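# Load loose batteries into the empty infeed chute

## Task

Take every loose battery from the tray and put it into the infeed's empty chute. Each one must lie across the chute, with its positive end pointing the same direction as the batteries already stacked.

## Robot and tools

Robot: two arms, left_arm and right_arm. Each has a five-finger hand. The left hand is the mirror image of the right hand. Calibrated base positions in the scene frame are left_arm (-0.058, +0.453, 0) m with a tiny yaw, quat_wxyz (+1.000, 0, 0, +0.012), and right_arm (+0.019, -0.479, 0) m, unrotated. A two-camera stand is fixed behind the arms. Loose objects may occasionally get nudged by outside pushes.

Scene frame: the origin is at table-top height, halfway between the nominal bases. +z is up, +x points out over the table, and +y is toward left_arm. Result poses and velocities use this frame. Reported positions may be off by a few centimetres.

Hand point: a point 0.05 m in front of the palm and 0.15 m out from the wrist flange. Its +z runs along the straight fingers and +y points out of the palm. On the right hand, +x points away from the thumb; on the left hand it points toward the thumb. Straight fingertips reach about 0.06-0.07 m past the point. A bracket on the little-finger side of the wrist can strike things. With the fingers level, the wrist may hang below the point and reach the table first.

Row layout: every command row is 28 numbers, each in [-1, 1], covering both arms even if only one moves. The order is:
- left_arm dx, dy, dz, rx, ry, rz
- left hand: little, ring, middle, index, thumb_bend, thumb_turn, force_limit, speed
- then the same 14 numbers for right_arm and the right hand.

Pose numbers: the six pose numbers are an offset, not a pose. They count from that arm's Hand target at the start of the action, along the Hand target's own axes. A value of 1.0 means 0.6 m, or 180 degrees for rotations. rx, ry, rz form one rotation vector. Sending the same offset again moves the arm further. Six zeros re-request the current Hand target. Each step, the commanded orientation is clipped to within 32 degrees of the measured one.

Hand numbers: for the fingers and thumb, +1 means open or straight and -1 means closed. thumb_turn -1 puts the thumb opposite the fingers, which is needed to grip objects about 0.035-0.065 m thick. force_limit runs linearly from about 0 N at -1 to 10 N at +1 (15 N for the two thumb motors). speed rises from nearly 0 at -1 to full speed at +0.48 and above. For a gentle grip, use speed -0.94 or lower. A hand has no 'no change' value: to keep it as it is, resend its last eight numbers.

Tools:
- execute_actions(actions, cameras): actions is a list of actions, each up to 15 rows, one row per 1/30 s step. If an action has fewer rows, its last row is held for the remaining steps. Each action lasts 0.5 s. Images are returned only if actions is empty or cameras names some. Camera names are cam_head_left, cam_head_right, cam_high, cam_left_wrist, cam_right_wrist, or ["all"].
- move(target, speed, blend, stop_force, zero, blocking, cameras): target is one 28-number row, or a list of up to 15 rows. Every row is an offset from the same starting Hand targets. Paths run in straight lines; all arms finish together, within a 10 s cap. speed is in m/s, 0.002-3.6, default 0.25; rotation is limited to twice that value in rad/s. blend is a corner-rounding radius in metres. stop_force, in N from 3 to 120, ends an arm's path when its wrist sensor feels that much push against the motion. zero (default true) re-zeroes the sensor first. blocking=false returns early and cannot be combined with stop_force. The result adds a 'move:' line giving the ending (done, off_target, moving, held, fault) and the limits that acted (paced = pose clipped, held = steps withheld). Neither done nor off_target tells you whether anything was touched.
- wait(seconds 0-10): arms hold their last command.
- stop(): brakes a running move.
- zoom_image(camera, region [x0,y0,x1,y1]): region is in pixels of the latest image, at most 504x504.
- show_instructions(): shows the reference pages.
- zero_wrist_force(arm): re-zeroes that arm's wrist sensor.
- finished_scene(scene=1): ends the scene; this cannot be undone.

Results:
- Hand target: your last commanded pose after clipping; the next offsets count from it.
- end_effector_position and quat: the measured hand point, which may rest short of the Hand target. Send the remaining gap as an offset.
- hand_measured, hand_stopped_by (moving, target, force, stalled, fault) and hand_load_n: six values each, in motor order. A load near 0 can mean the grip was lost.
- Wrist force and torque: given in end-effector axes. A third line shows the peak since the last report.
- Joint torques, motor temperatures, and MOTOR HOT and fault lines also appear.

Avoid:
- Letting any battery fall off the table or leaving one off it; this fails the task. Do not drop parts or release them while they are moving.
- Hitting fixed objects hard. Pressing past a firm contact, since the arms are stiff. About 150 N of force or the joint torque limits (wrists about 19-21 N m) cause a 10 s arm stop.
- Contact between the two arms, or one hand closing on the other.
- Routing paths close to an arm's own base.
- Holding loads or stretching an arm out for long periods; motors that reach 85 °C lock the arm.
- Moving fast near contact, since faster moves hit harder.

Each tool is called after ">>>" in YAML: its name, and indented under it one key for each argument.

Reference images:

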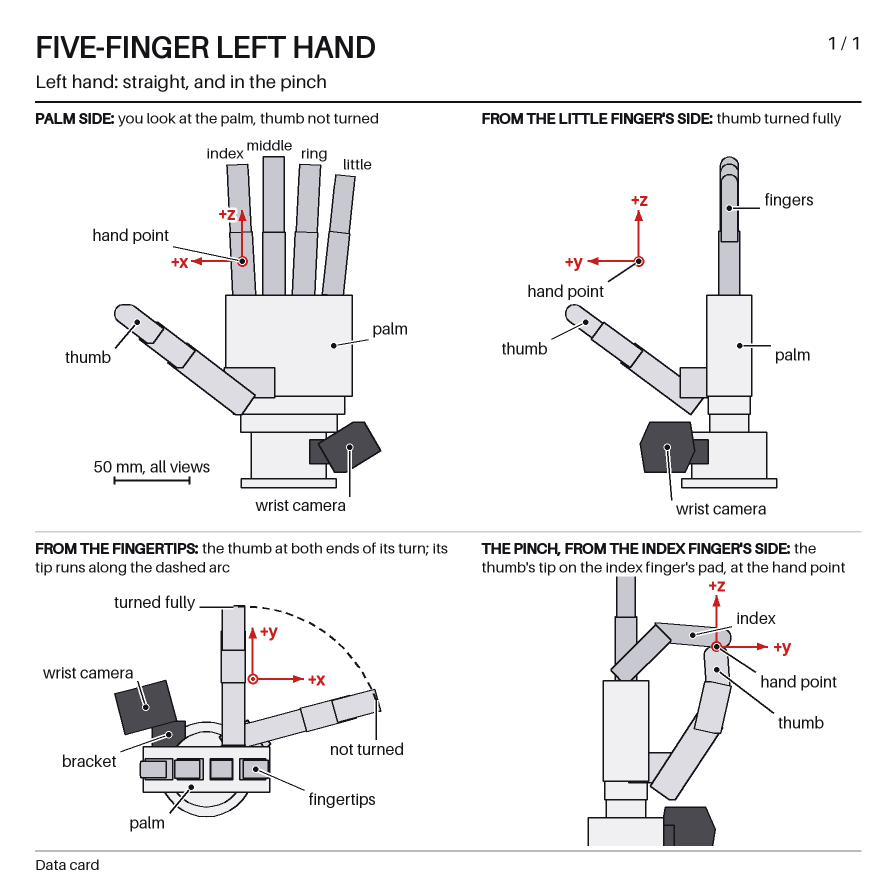

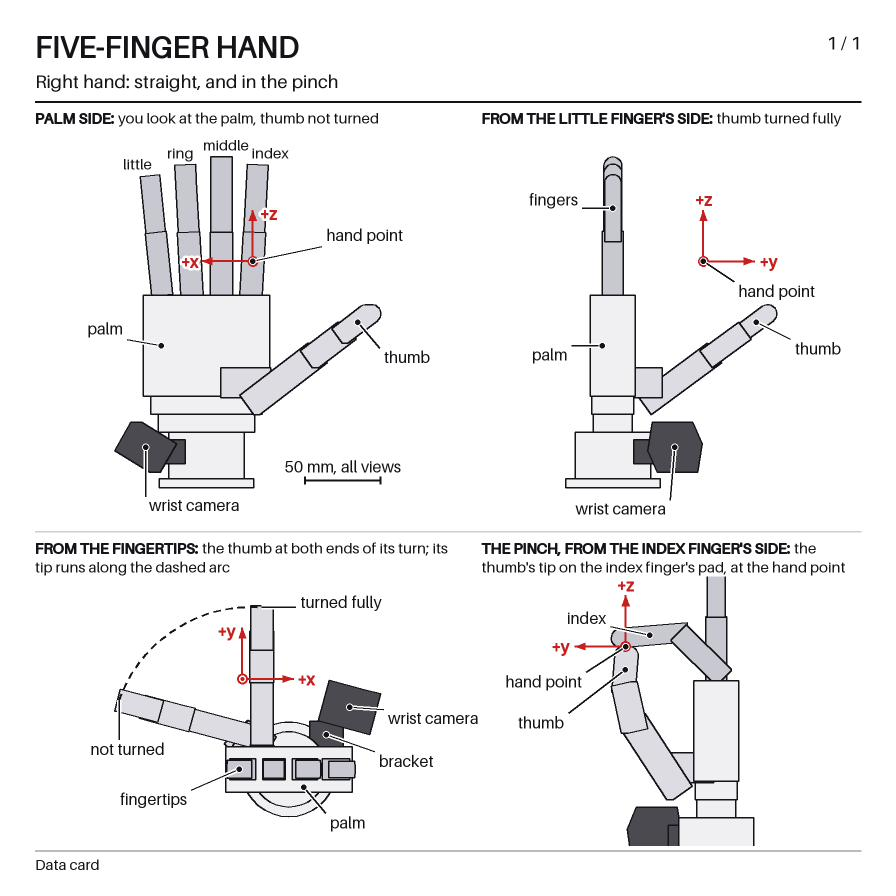

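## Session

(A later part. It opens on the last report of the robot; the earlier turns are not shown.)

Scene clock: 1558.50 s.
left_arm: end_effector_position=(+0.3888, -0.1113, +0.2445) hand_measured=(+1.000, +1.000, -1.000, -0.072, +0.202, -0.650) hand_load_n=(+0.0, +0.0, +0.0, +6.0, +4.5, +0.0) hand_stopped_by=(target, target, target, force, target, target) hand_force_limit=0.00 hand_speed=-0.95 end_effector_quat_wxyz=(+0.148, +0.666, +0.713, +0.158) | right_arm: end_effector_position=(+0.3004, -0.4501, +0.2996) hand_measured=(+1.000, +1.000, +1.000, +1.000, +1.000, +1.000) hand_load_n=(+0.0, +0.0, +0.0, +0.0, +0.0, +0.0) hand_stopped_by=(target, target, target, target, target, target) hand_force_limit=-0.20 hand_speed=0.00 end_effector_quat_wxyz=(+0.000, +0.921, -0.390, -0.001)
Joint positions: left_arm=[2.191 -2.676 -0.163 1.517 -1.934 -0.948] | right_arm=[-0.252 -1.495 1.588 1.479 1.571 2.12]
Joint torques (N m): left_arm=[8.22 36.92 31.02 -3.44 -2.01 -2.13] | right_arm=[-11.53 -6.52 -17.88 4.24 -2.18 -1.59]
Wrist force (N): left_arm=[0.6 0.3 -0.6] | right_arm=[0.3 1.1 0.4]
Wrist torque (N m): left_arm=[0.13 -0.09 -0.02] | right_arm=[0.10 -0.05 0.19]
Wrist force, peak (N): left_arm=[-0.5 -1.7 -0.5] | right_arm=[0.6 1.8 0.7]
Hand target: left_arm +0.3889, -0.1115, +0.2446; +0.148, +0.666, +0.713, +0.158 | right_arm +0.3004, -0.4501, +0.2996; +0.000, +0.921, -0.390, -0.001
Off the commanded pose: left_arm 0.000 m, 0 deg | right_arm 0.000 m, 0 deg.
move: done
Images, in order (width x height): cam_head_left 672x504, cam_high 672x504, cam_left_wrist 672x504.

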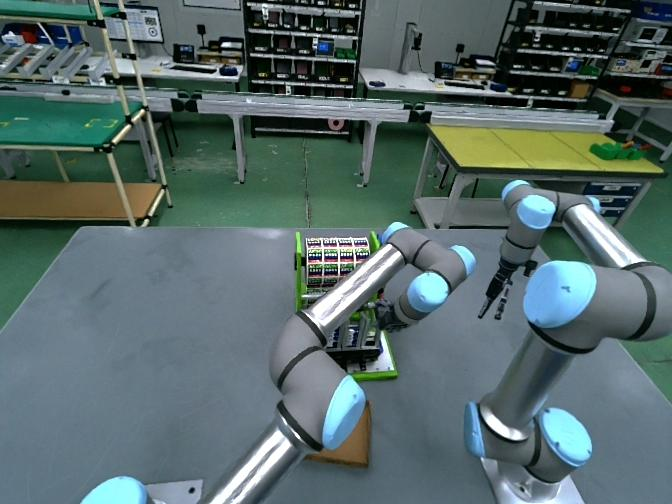

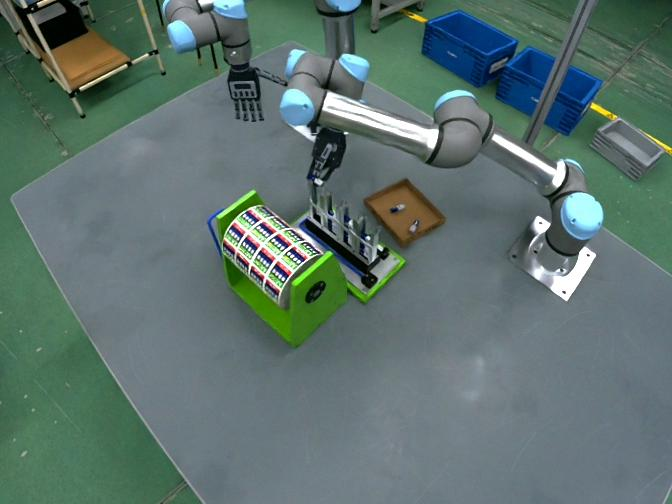

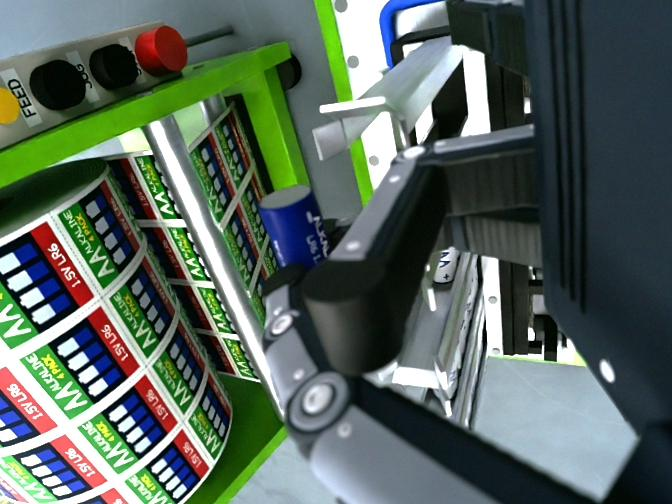

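>>> execute_actions:
  actions: []
  cameras: ["cam_head_left","cam_head_right","cam_right_wrist"]

>>> zoom_image:
  camera: "cam_head_left"
  region: [330, 280, 430, 380]

>>> zoom_image:
  camera: "cam_head_right"
  region: [300, 280, 400, 380]

Scene clock: 1590.83 s.
left_arm: end_effector_position=(+0.3888, -0.1113, +0.2446) hand_measured=(+1.000, +1.000, -1.000, -0.072, +0.202, -0.650) hand_load_n=(+0.0, +0.0, +0.0, +6.5, +4.5, +0.5) hand_stopped_by=(target, target, target, force, target, target) hand_force_limit=0.00 hand_speed=-0.95 end_effector_quat_wxyz=(+0.148, +0.666, +0.713, +0.158) | right_arm: end_effector_position=(+0.3004, -0.4501, +0.2996) hand_measured=(+1.000, +1.000, +1.000, +1.000, +1.000, +1.000) hand_load_n=(+0.0, +0.0, +0.0, +0.0, +0.0, +0.0) hand_stopped_by=(target, target, target, target, target, target) hand_force_limit=-0.20 hand_speed=0.00 end_effector_quat_wxyz=(+0.000, +0.921, -0.390, -0.001)
Joint positions: left_arm=[2.191 -2.676 -0.163 1.517 -1.934 -0.948] | right_arm=[-0.252 -1.495 1.588 1.479 1.571 2.12]
Joint velocities: within noise
Joint torques (N m): left_arm=[9.45 36.23 31.91 -3.7 -2.11 -2.09] | right_arm=[-11.64 -6.4 -18.28 4.49 -2.1 -1.64]
Motor temperatures (°C): left_arm=[32 29 30 40 35 41] | right_arm=[34 28 30 39 42 47]
Wrist force (N): left_arm=[0.3 0.6 0.1] | right_arm=[0.5 1.4 0.6]
Wrist torque (N m): left_arm=[0.14 -0.03 -0.05] | right_arm=[0.15 -0.09 0.21]
Wrist force, peak (N): left_arm=[0.8 0.4 -0.5] | right_arm=[0.7 1.6 0.9]
Hand target: left_arm +0.3889, -0.1115, +0.2446; +0.148, +0.666, +0.713, +0.158 | right_arm +0.3004, -0.4501, +0.2996; +0.000, +0.921, -0.390, -0.001
Off the commanded pose: left_arm 0.000 m, 0 deg | right_arm 0.000 m, 0 deg.
Images, in order (width x height): cam_head_left 672x504, cam_head_right 672x504, cam_right_wrist 672x504.

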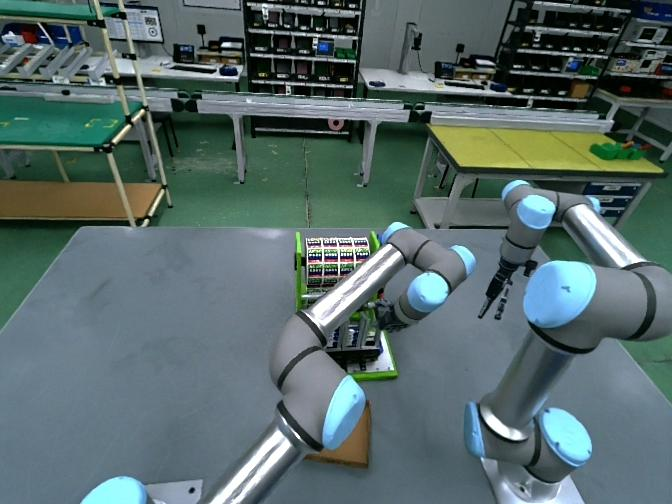

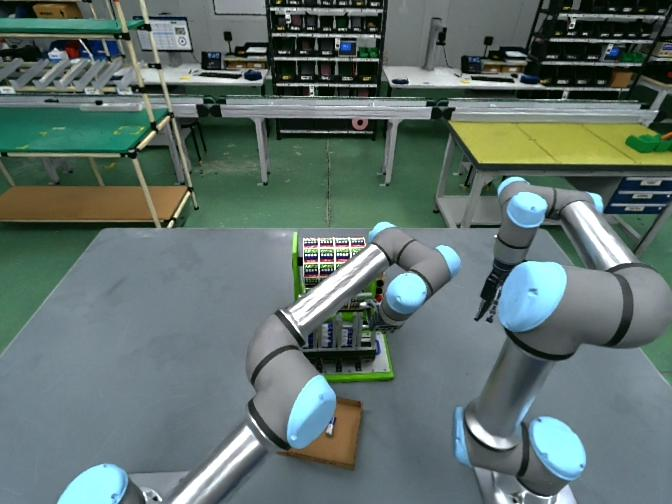

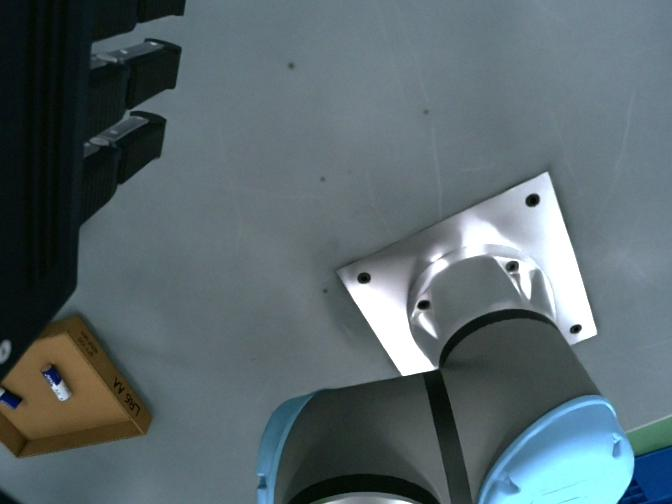

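Scaled by 5.040 from the camera's 672x504 image, which has a finer 960x720 frame.

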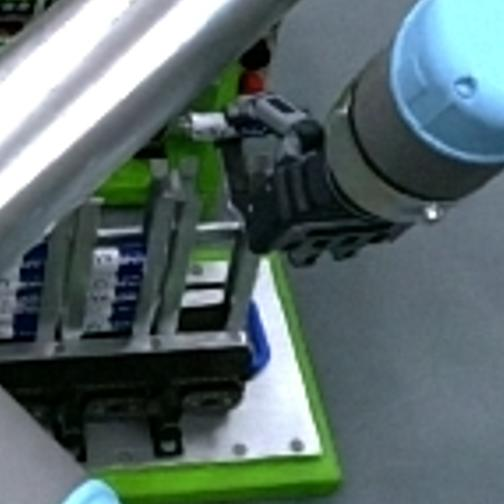

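Scaled by 5.040 from the camera's 672x504 image, which has a finer 960x720 frame.

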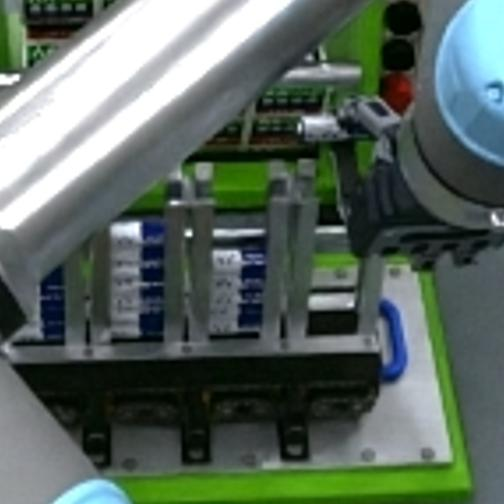

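>>> zoom_image:
  camera: "cam_head_right"
  region: [345, 290, 395, 340]

>>> zoom_image:
  camera: "cam_head_left"
  region: [350, 290, 400, 340]

Scaled by 10.080 from the camera's 672x504 image, which has a finer 960x720 frame.

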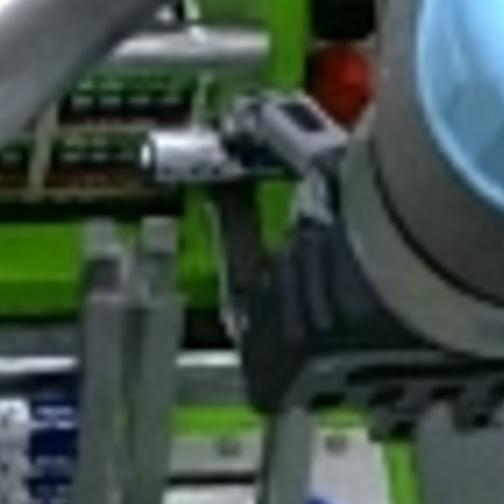

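Scaled by 10.080 from the camera's 672x504 image, which has a finer 960x720 frame.

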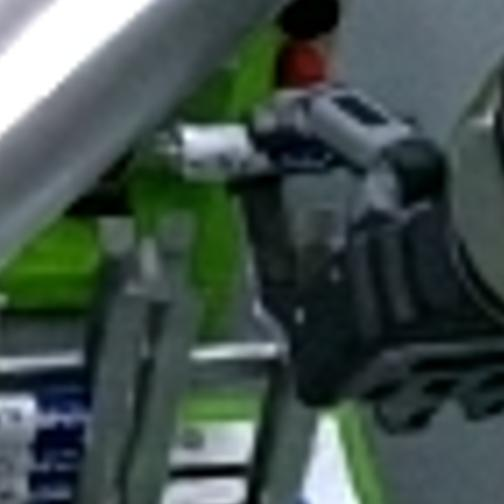

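>>> execute_actions:
  actions: []
  cameras: ["cam_high"]

>>> zoom_image:
  camera: "cam_high"
  region: [300, 165, 340, 205]

Scene clock: 1608.23 s.
left_arm: end_effector_position=(+0.3888, -0.1113, +0.2446) hand_measured=(+1.000, +1.000, -1.000, -0.072, +0.202, -0.650) hand_load_n=(+0.0, +0.0, +0.0, +6.5, +4.0, +0.0) hand_stopped_by=(target, target, target, force, target, target) hand_force_limit=0.00 hand_speed=-0.95 end_effector_quat_wxyz=(+0.148, +0.666, +0.713, +0.158) | right_arm: end_effector_position=(+0.3004, -0.4501, +0.2996) hand_measured=(+1.000, +1.000, +1.000, +1.000, +1.000, +1.000) hand_load_n=(+0.0, +0.0, +0.0, +0.0, +0.0, +0.0) hand_stopped_by=(target, target, target, target, target, target) hand_force_limit=-0.20 hand_speed=0.00 end_effector_quat_wxyz=(+0.000, +0.921, -0.390, -0.001)
Joint positions: left_arm=[2.191 -2.676 -0.163 1.517 -1.934 -0.948] | right_arm=[-0.252 -1.495 1.588 1.479 1.571 2.12]
Joint velocities: within noise
Joint torques (N m): left_arm=[8.75 34.62 30.11 -3.64 -1.93 -1.89] | right_arm=[-12.12 -5.91 -18.68 4.36 -1.95 -1.66]
Motor temperatures (°C): left_arm=[32 29 30 40 35 41] | right_arm=[34 28 30 39 42 47]
Wrist force (N): left_arm=[0.3 0.2 0.1] | right_arm=[0.1 1.5 0.4]
Wrist torque (N m): left_arm=[0.09 -0.03 -0.03] | right_arm=[0.17 -0.01 0.19]
Wrist force, peak (N): left_arm=[0.7 0.7 0.0] | right_arm=[0.7 1.7 0.8]
Hand target: left_arm +0.3889, -0.1115, +0.2446; +0.148, +0.666, +0.713, +0.158 | right_arm +0.3004, -0.4501, +0.2996; +0.000, +0.921, -0.390, -0.001
Off the commanded pose: left_arm 0.000 m, 0 deg | right_arm 0.000 m, 0 deg.
Images, in order (width x height): cam_high 672x504.

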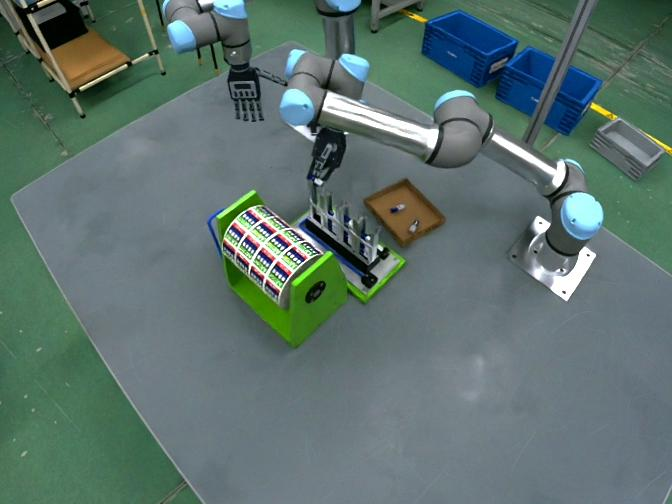

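Scaled by 12.600 from the camera's 672x504 image, which has a finer 960x720 frame.

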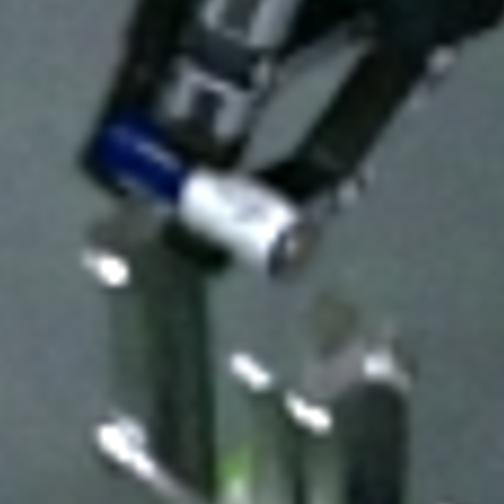

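>>> execute_actions:
  actions: []
  cameras: ["cam_left_wrist"]

>>> zoom_image:
  camera: "cam_left_wrist"
  region: [240, 170, 360, 290]

Scene clock: 1645.07 s.
left_arm: end_effector_position=(+0.3888, -0.1113, +0.2446) hand_measured=(+1.000, +1.000, -1.000, -0.072, +0.202, -0.650) hand_load_n=(+0.0, +0.0, +0.0, +6.5, +4.5, +0.0) hand_stopped_by=(target, target, target, force, target, target) hand_force_limit=0.00 hand_speed=-0.95 end_effector_quat_wxyz=(+0.148, +0.666, +0.713, +0.158) | right_arm: end_effector_position=(+0.3004, -0.4501, +0.2996) hand_measured=(+1.000, +1.000, +1.000, +1.000, +1.000, +1.000) hand_load_n=(+0.0, +0.0, +0.0, +0.0, +0.0, +0.0) hand_stopped_by=(target, target, target, target, target, target) hand_force_limit=-0.20 hand_speed=0.00 end_effector_quat_wxyz=(+0.000, +0.921, -0.390, -0.001)
Joint positions: left_arm=[2.191 -2.676 -0.163 1.517 -1.934 -0.948] | right_arm=[-0.252 -1.495 1.588 1.479 1.571 2.12]
Joint velocities: within noise
Joint torques (N m): left_arm=[8.04 36.15 31.53 -3.78 -2.06 -2.02] | right_arm=[-11.85 -6.15 -19.02 4.53 -2.3 -1.76]
Motor temperatures (°C): left_arm=[32 29 30 40 35 41] | right_arm=[34 28 30 39 42 47]
Wrist force (N): left_arm=[0.2 0.3 0.0] | right_arm=[0.4 1.0 0.5]
Wrist torque (N m): left_arm=[0.11 -0.02 -0.04] | right_arm=[0.09 -0.07 0.20]
Wrist force, peak (N): left_arm=[0.7 0.6 -0.4] | right_arm=[0.7 1.7 0.6]
Hand target: left_arm +0.3889, -0.1115, +0.2446; +0.148, +0.666, +0.713, +0.158 | right_arm +0.3004, -0.4501, +0.2996; +0.000, +0.921, -0.390, -0.001
Off the commanded pose: left_arm 0.000 m, 0 deg | right_arm 0.000 m, 0 deg.
Images, in order (width x height): cam_left_wrist 672x504.

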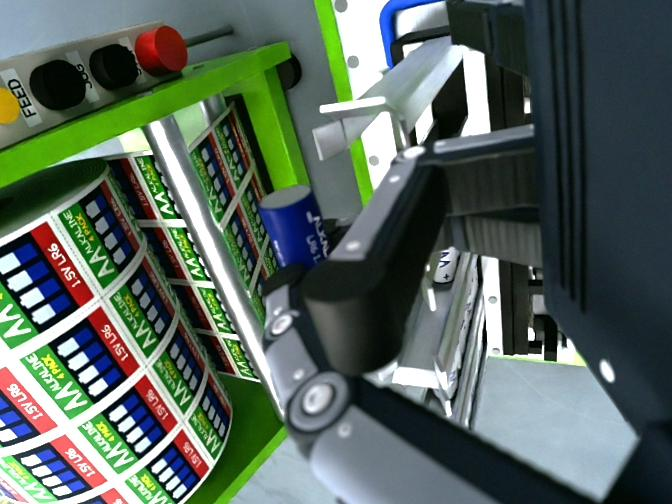

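Scaled by 4.200 from the camera's 672x504 image, which has a finer 960x720 frame.

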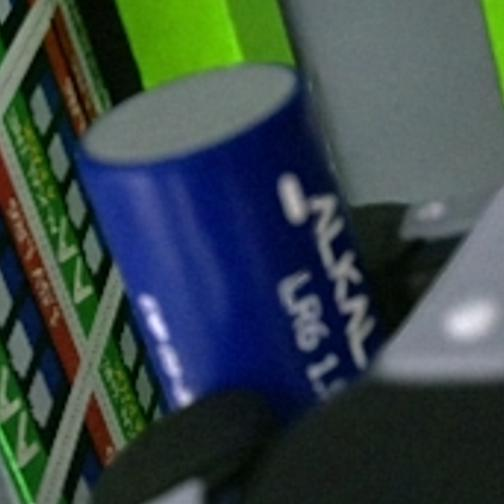

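>>> move:
  target:
    - [0, -0.0088, 0.0189, 0, 0, 0, 1, 1, -1, -0.45, 0.2, -0.65, 0.0, -0.95, 0, 0, 0, 0, 0, 0, 1, 1, 1, 1, 1, 1, -0.2, 0]
  speed: 0.03
  stop_force: 4
  cameras: ["cam_left_wrist", "cam_high"]

>>> zoom_image:
  camera: "cam_left_wrist"
  region: [260, 60, 460, 220]

>>> zoom_image:
  camera: "cam_high"
  region: [300, 165, 340, 205]

Scene clock: 1681.37 s.
left_arm: end_effector_position=(+0.3889, -0.1115, +0.2321) hand_measured=(+1.000, +1.000, -1.000, -0.072, +0.202, -0.650) hand_load_n=(+0.0, +0.0, +0.0, +6.5, +4.5, +0.0) hand_stopped_by=(target, target, target, force, target, target) hand_force_limit=0.00 hand_speed=-0.95 end_effector_quat_wxyz=(+0.148, +0.666, +0.713, +0.158) | right_arm: end_effector_position=(+0.3004, -0.4501, +0.2996) hand_measured=(+1.000, +1.000, +1.000, +1.000, +1.000, +1.000) hand_load_n=(+0.0, +0.0, +0.0, +0.0, -0.5, +0.0) hand_stopped_by=(target, target, target, target, target, target) hand_force_limit=-0.20 hand_speed=0.00 end_effector_quat_wxyz=(+0.000, +0.921, -0.390, -0.001)
Joint positions: left_arm=[2.191 -2.642 -0.263 1.583 -1.934 -0.949] | right_arm=[-0.252 -1.495 1.588 1.479 1.571 2.12]
Joint torques (N m): left_arm=[-11.22 72.61 9.06 -0.26 0.45 2.07] | right_arm=[-11.69 -5.74 -17.74 4.41 -2.16 -1.59]
Wrist force (N): left_arm=[0.1 0.6 0.0] | right_arm=[0.6 1.1 0.8]
Wrist torque (N m): left_arm=[0.15 -0.02 -0.06] | right_arm=[0.09 -0.11 0.21]
Wrist force, peak (N): left_arm=[0.5 0.9 -1.1] | right_arm=[0.7 1.5 0.8]
Hand target: left_arm +0.3889, -0.1115, +0.2321; +0.148, +0.666, +0.713, +0.158 | right_arm +0.3004, -0.4501, +0.2996; +0.000, +0.921, -0.390, -0.001
Off the commanded pose: left_arm 0.000 m, 0 deg | right_arm 0.000 m, 0 deg.
move: done
Images, in order (width x height): cam_high 672x504, cam_left_wrist 672x504.

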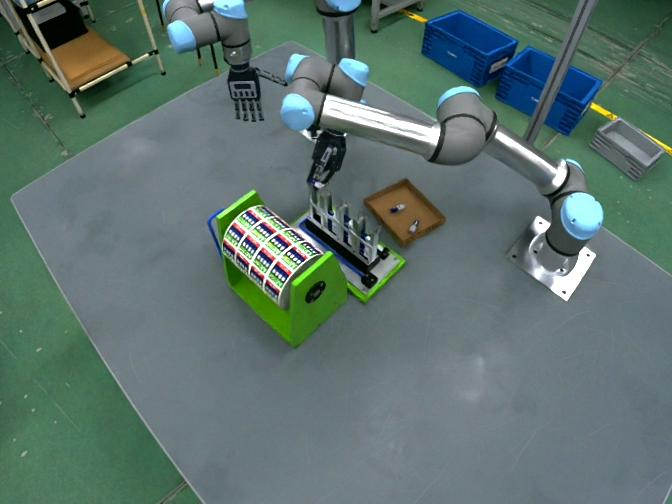

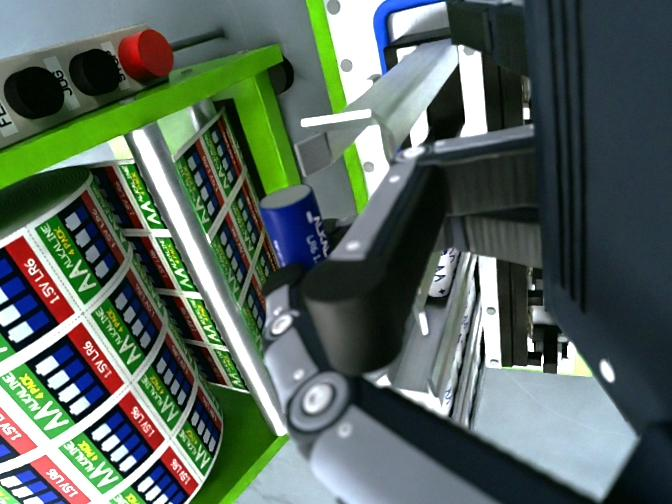

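Scaled by 2.520 from the camera's 672x504 image, which has a finer 960x720 frame.

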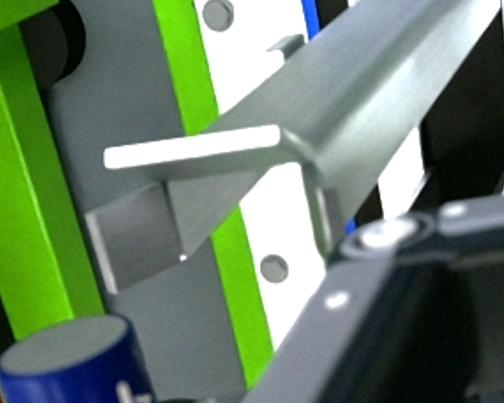

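Scaled by 12.600 from the camera's 672x504 image, which has a finer 960x720 frame.

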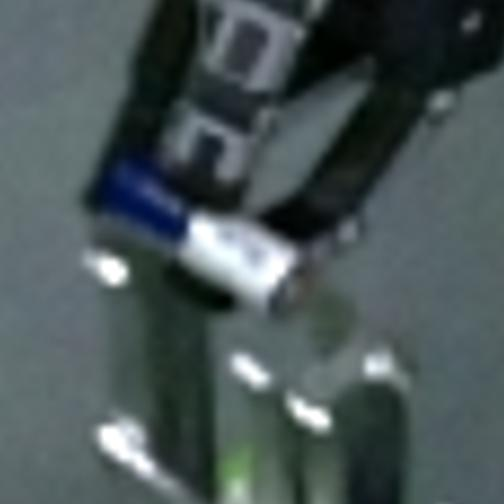

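>>> move:
  target:
    - [0.0005, -0.0068, -0.0032, 0, -0.0291, 0.0022, 1, 1, -1, -0.45, 0.2, -0.65, 0.0, -0.95, 0, 0, 0, 0, 0, 0, 1, 1, 1, 1, 1, 1, -0.2, 0]
  speed: 0.04
  cameras: ["cam_left_wrist", "cam_high", "cam_head_right"]

>>> zoom_image:
  camera: "cam_left_wrist"
  region: [230, 60, 430, 220]

>>> zoom_image:
  camera: "cam_high"
  region: [300, 165, 340, 205]

>>> zoom_image:
  camera: "cam_head_right"
  region: [345, 290, 395, 340]

Scene clock: 1760.10 s.
left_arm: end_effector_position=(+0.3844, -0.1115, +0.2321) hand_measured=(+1.000, +1.000, -1.000, -0.072, +0.202, -0.650) hand_load_n=(+0.0, +0.0, +0.0, +6.0, +4.5, +0.0) hand_stopped_by=(target, target, target, force, target, target) hand_force_limit=0.00 hand_speed=-0.95 end_effector_quat_wxyz=(+0.180, +0.675, +0.704, +0.128) | right_arm: end_effector_position=(+0.3004, -0.4501, +0.2996) hand_measured=(+1.000, +1.000, +1.000, +1.000, +1.000, +1.000) hand_load_n=(+0.0, +0.0, +0.0, +0.0, +0.0, +0.0) hand_stopped_by=(target, target, target, target, target, target) hand_force_limit=-0.20 hand_speed=0.00 end_effector_quat_wxyz=(+0.000, +0.921, -0.390, -0.001)
Joint positions: left_arm=[2.204 -2.491 -0.529 1.78 -1.875 -0.903] | right_arm=[-0.252 -1.495 1.588 1.479 1.571 2.12]
Joint torques (N m): left_arm=[10.43 68.61 10.03 -0.26 0.78 2.65] | right_arm=[-12.44 -5.87 -18.11 4.39 -2.14 -1.74]
Wrist force (N): left_arm=[1.0 -0.4 0.0] | right_arm=[0.3 1.2 0.5]
Wrist torque (N m): left_arm=[-0.06 -0.14 0.06] | right_arm=[0.12 -0.05 0.20]
Wrist force, peak (N): left_arm=[1.0 0.5 0.3] | right_arm=[0.5 1.7 0.7]
Hand target: left_arm +0.3844, -0.1115, +0.2321; +0.180, +0.675, +0.704, +0.128 | right_arm +0.3004, -0.4501, +0.2996; +0.000, +0.921, -0.390, -0.001
Off the commanded pose: left_arm 0.000 m, 0 deg | right_arm 0.000 m, 0 deg.
move: done
Images, in order (width x height): cam_head_right 672x504, cam_high 672x504, cam_left_wrist 672x504.

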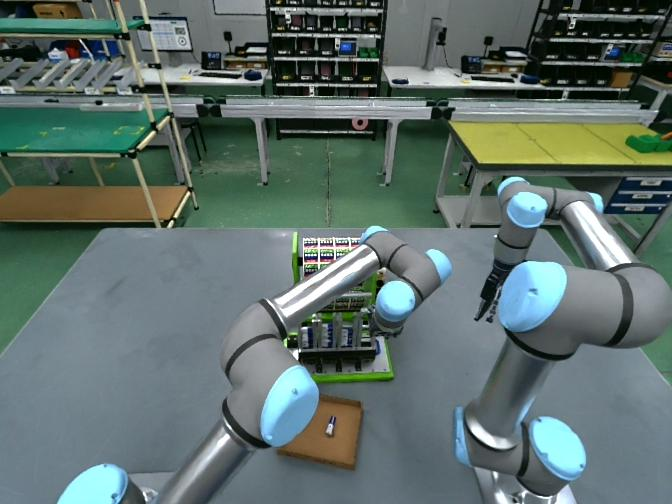

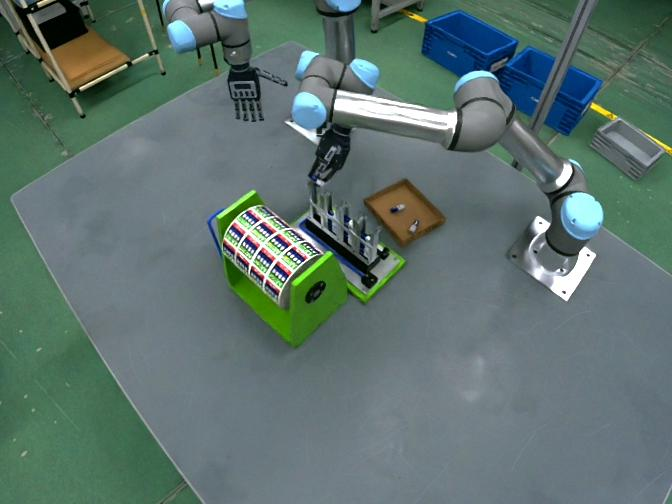

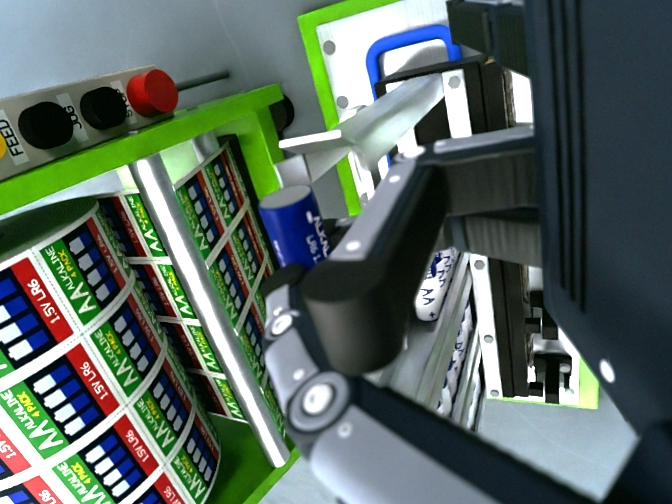

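Scaled by 2.520 from the camera's 672x504 image, which has a finer 960x720 frame.

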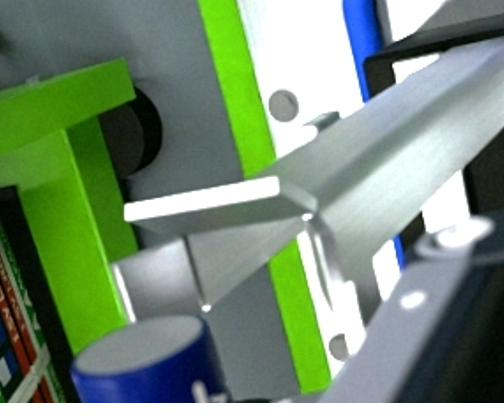

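Scaled by 12.600 from the camera's 672x504 image, which has a finer 960x720 frame.

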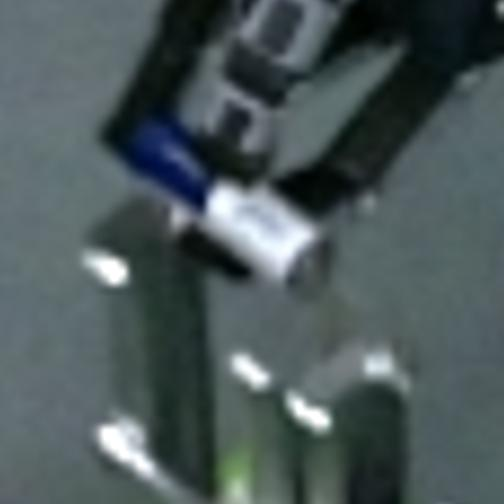

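Scaled by 10.080 from the camera's 672x504 image, which has a finer 960x720 frame.

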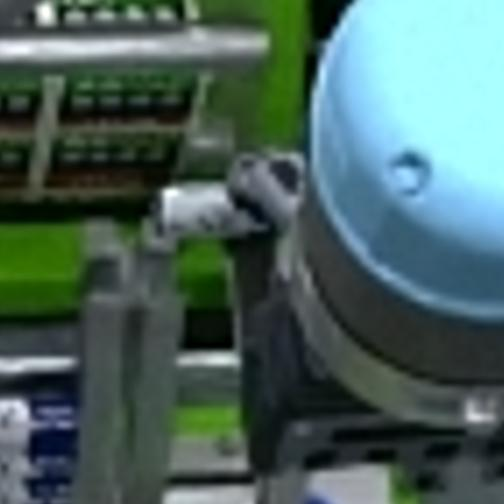

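>>> move:
  target:
    - [0.0048, -0.0017, 0.0172, 0, 0, 0, 1, 1, -1, -0.45, 0.2, -0.65, 0.0, -0.95, 0, 0, 0, 0, 0, 0, 1, 1, 1, 1, 1, 1, -0.2, 0]
  speed: 0.03
  stop_force: 4
  cameras: ["cam_left_wrist", "cam_high", "cam_head_right"]

>>> zoom_image:
  camera: "cam_left_wrist"
  region: [230, 60, 430, 220]

>>> zoom_image:
  camera: "cam_high"
  region: [300, 165, 340, 205]

>>> zoom_image:
  camera: "cam_head_right"
  region: [345, 290, 395, 340]

Scene clock: 1805.80 s.
left_arm: end_effector_position=(+0.3878, -0.1093, +0.2221) hand_measured=(+1.000, +1.000, -1.000, -0.072, +0.202, -0.650) hand_load_n=(+0.0, +0.0, +0.0, +6.5, +4.5, +0.0) hand_stopped_by=(target, target, target, force, target, target) hand_force_limit=0.00 hand_speed=-0.95 end_effector_quat_wxyz=(+0.180, +0.675, +0.704, +0.128) | right_arm: end_effector_position=(+0.3004, -0.4501, +0.2996) hand_measured=(+1.000, +1.000, +1.000, +1.000, +1.000, +1.000) hand_load_n=(+0.0, +0.0, +0.0, +0.0, -0.5, +0.0) hand_stopped_by=(target, target, target, target, target, target) hand_force_limit=-0.20 hand_speed=0.00 end_effector_quat_wxyz=(+0.000, +0.921, -0.390, -0.001)
Joint positions: left_arm=[2.211 -2.484 -0.567 1.813 -1.873 -0.897] | right_arm=[-0.252 -1.495 1.588 1.479 1.571 2.12]
Joint torques (N m): left_arm=[10.12 70.04 10.04 -0.1 0.67 2.81] | right_arm=[-11.95 -6 -17.91 4.62 -2.14 -1.69]
Wrist force (N): left_arm=[0.9 0.3 0.3] | right_arm=[0.7 1.2 0.3]
Wrist torque (N m): left_arm=[0.06 -0.10 0.00] | right_arm=[0.13 -0.11 0.23]
Wrist force, peak (N): left_arm=[1.2 0.1 0.2] | right_arm=[0.8 1.6 0.6]
Hand target: left_arm +0.3878, -0.1093, +0.2221; +0.180, +0.675, +0.704, +0.128 | right_arm +0.3004, -0.4501, +0.2996; +0.000, +0.921, -0.390, -0.001
Off the commanded pose: left_arm 0.000 m, 0 deg | right_arm 0.000 m, 0 deg.
move: done
Images, in order (width x height): cam_head_right 672x504, cam_high 672x504, cam_left_wrist 672x504.

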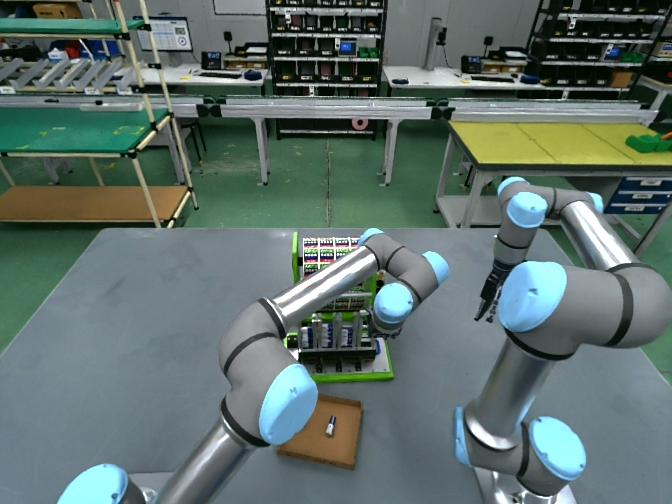

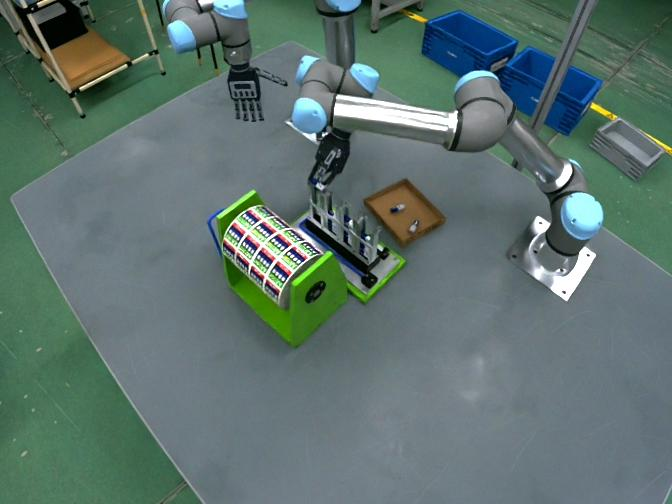

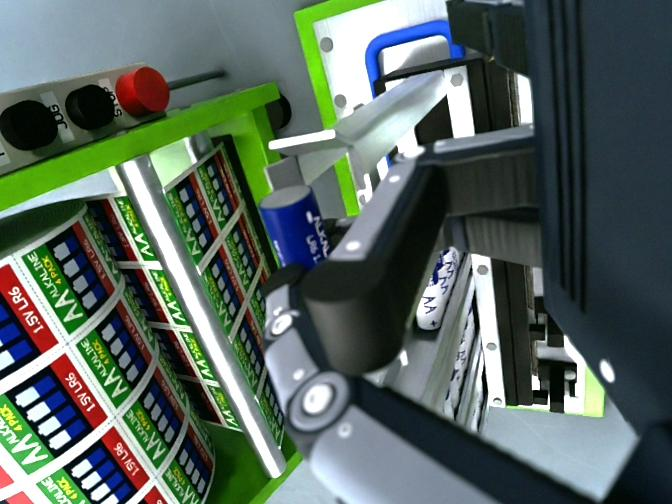

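Scaled by 2.520 from the camera's 672x504 image, which has a finer 960x720 frame.

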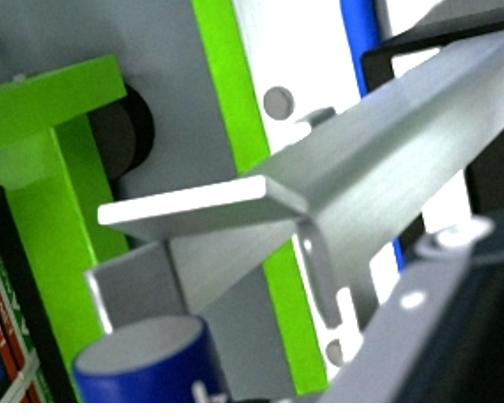

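Scaled by 12.600 from the camera's 672x504 image, which has a finer 960x720 frame.

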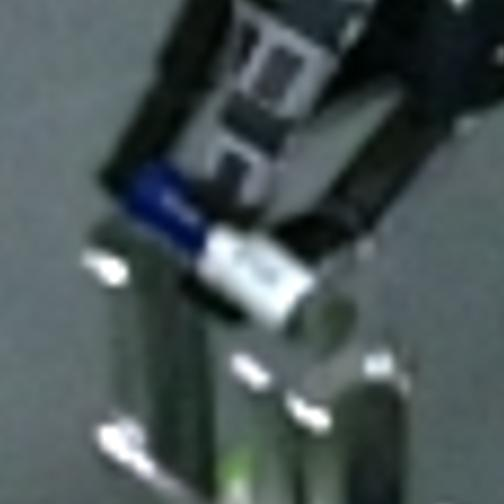

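Scaled by 10.080 from the camera's 672x504 image, which has a finer 960x720 frame.

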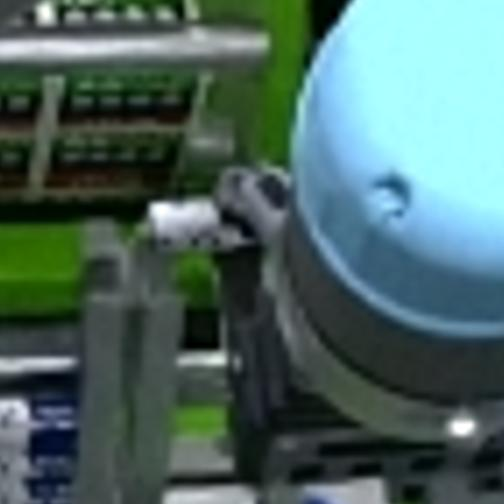

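>>> move:
  target:
    - [0.001, -0.0080, 0.0220, 0, 0, 0, 1, 1, -1, -0.45, 0.2, -0.65, 0.0, -0.95, 0, 0, 0, 0, 0, 0, 1, 1, 1, 1, 1, 1, -0.2, 0]
  speed: 0.02
  stop_force: 4
  cameras: ["cam_left_wrist", "cam_high", "cam_head_right"]

>>> zoom_image:
  camera: "cam_left_wrist"
  region: [210, 80, 410, 240]

>>> zoom_image:
  camera: "cam_high"
  region: [300, 165, 340, 205]

>>> zoom_image:
  camera: "cam_head_right"
  region: [345, 290, 395, 340]

Scene clock: 1826.93 s.
left_arm: end_effector_position=(+0.3890, -0.1098, +0.2083) hand_measured=(+1.000, +1.000, -1.000, -0.072, +0.202, -0.650) hand_load_n=(+0.0, +0.0, +0.0, +5.5, +5.5, -3.5) hand_stopped_by=(target, target, target, force, target, target) hand_force_limit=0.00 hand_speed=-0.95 end_effector_quat_wxyz=(+0.180, +0.675, +0.704, +0.128) | right_arm: end_effector_position=(+0.3004, -0.4501, +0.2996) hand_measured=(+1.000, +1.000, +1.000, +1.000, +1.000, +1.000) hand_load_n=(+0.0, +0.0, +0.0, +0.0, +0.0, +0.0) hand_stopped_by=(target, target, target, target, target, target) hand_force_limit=-0.20 hand_speed=0.00 end_effector_quat_wxyz=(+0.000, +0.921, -0.390, -0.001)
Joint positions: left_arm=[2.212 -2.484 -0.603 1.849 -1.872 -0.896] | right_arm=[-0.252 -1.495 1.588 1.479 1.571 2.12]
Joint torques (N m): left_arm=[10.46 48.61 20.37 -3.41 0.5 2.07] | right_arm=[-11.94 -5.85 -17.22 4.5 -2.07 -1.65]
Wrist force (N): left_arm=[-3.4 1.0 -3.7] | right_arm=[0.7 1.1 0.9]
Wrist torque (N m): left_arm=[-0.05 0.03 0.05] | right_arm=[0.09 -0.13 0.22]
Wrist force, peak (N): left_arm=[-3.7 1.0 -4.1] | right_arm=[0.5 1.8 0.5]
Hand target: left_arm +0.3890, -0.1098, +0.2083; +0.180, +0.675, +0.704, +0.128 | right_arm +0.3004, -0.4501, +0.2996; +0.000, +0.921, -0.390, -0.001
Off the commanded pose: left_arm 0.000 m, 0 deg | right_arm 0.000 m, 0 deg.
move: contact (left_arm)
Images, in order (width x height): cam_head_right 672x504, cam_high 672x504, cam_left_wrist 672x504.

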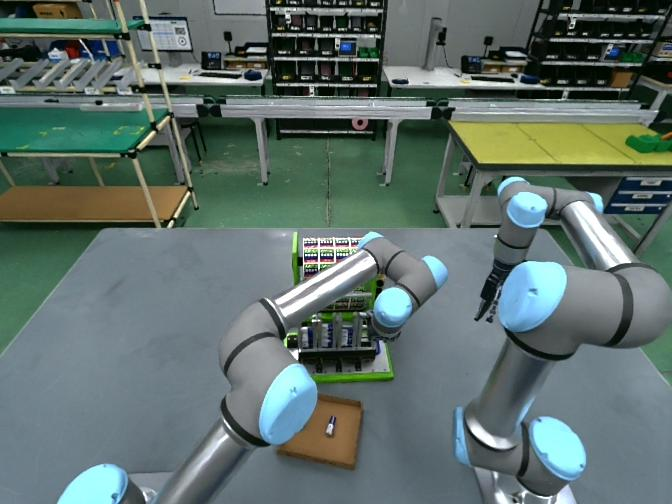

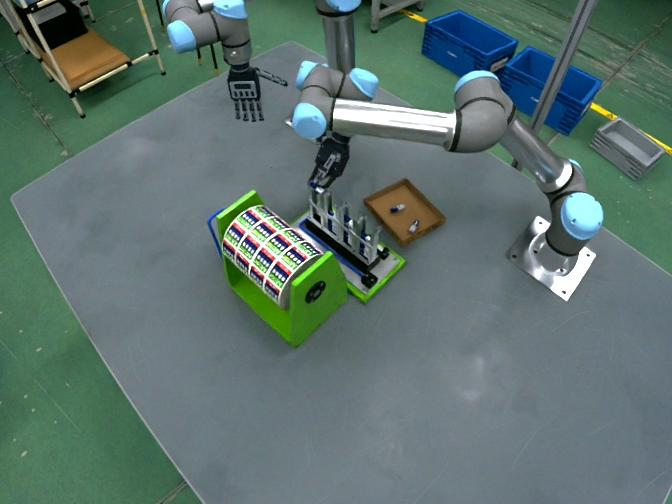

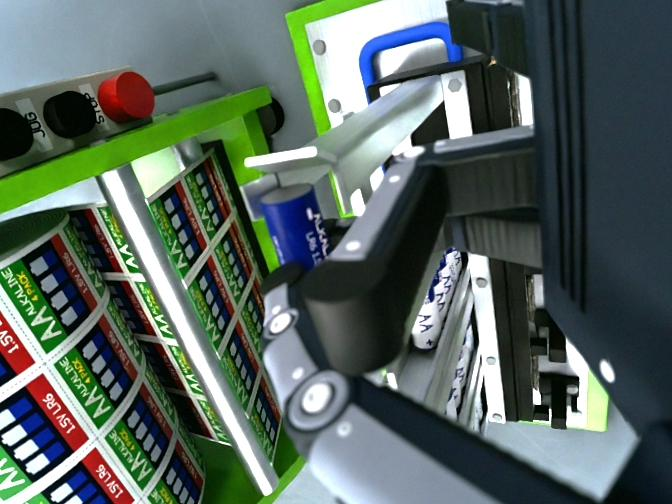

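Scaled by 2.520 from the camera's 672x504 image, which has a finer 960x720 frame.

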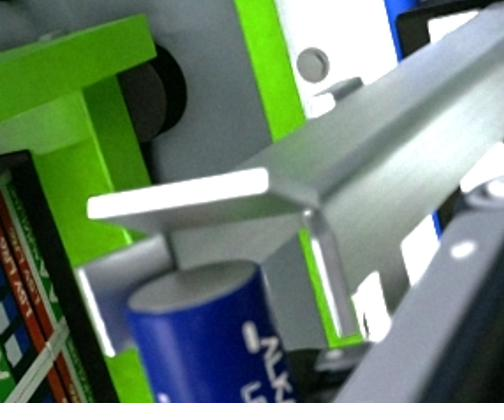

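Scaled by 12.600 from the camera's 672x504 image, which has a finer 960x720 frame.

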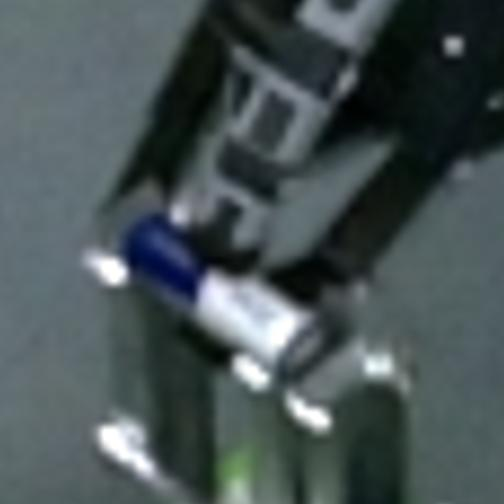

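Scaled by 10.080 from the camera's 672x504 image, which has a finer 960x720 frame.

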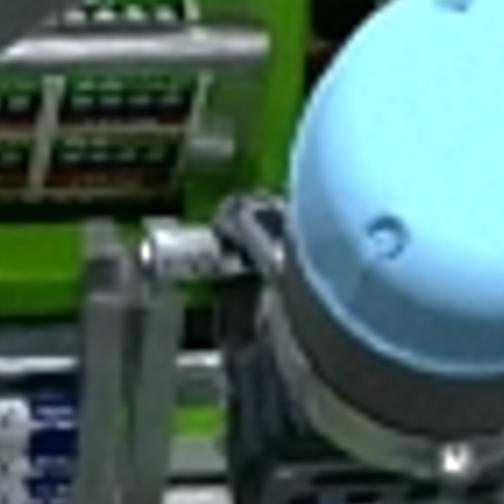

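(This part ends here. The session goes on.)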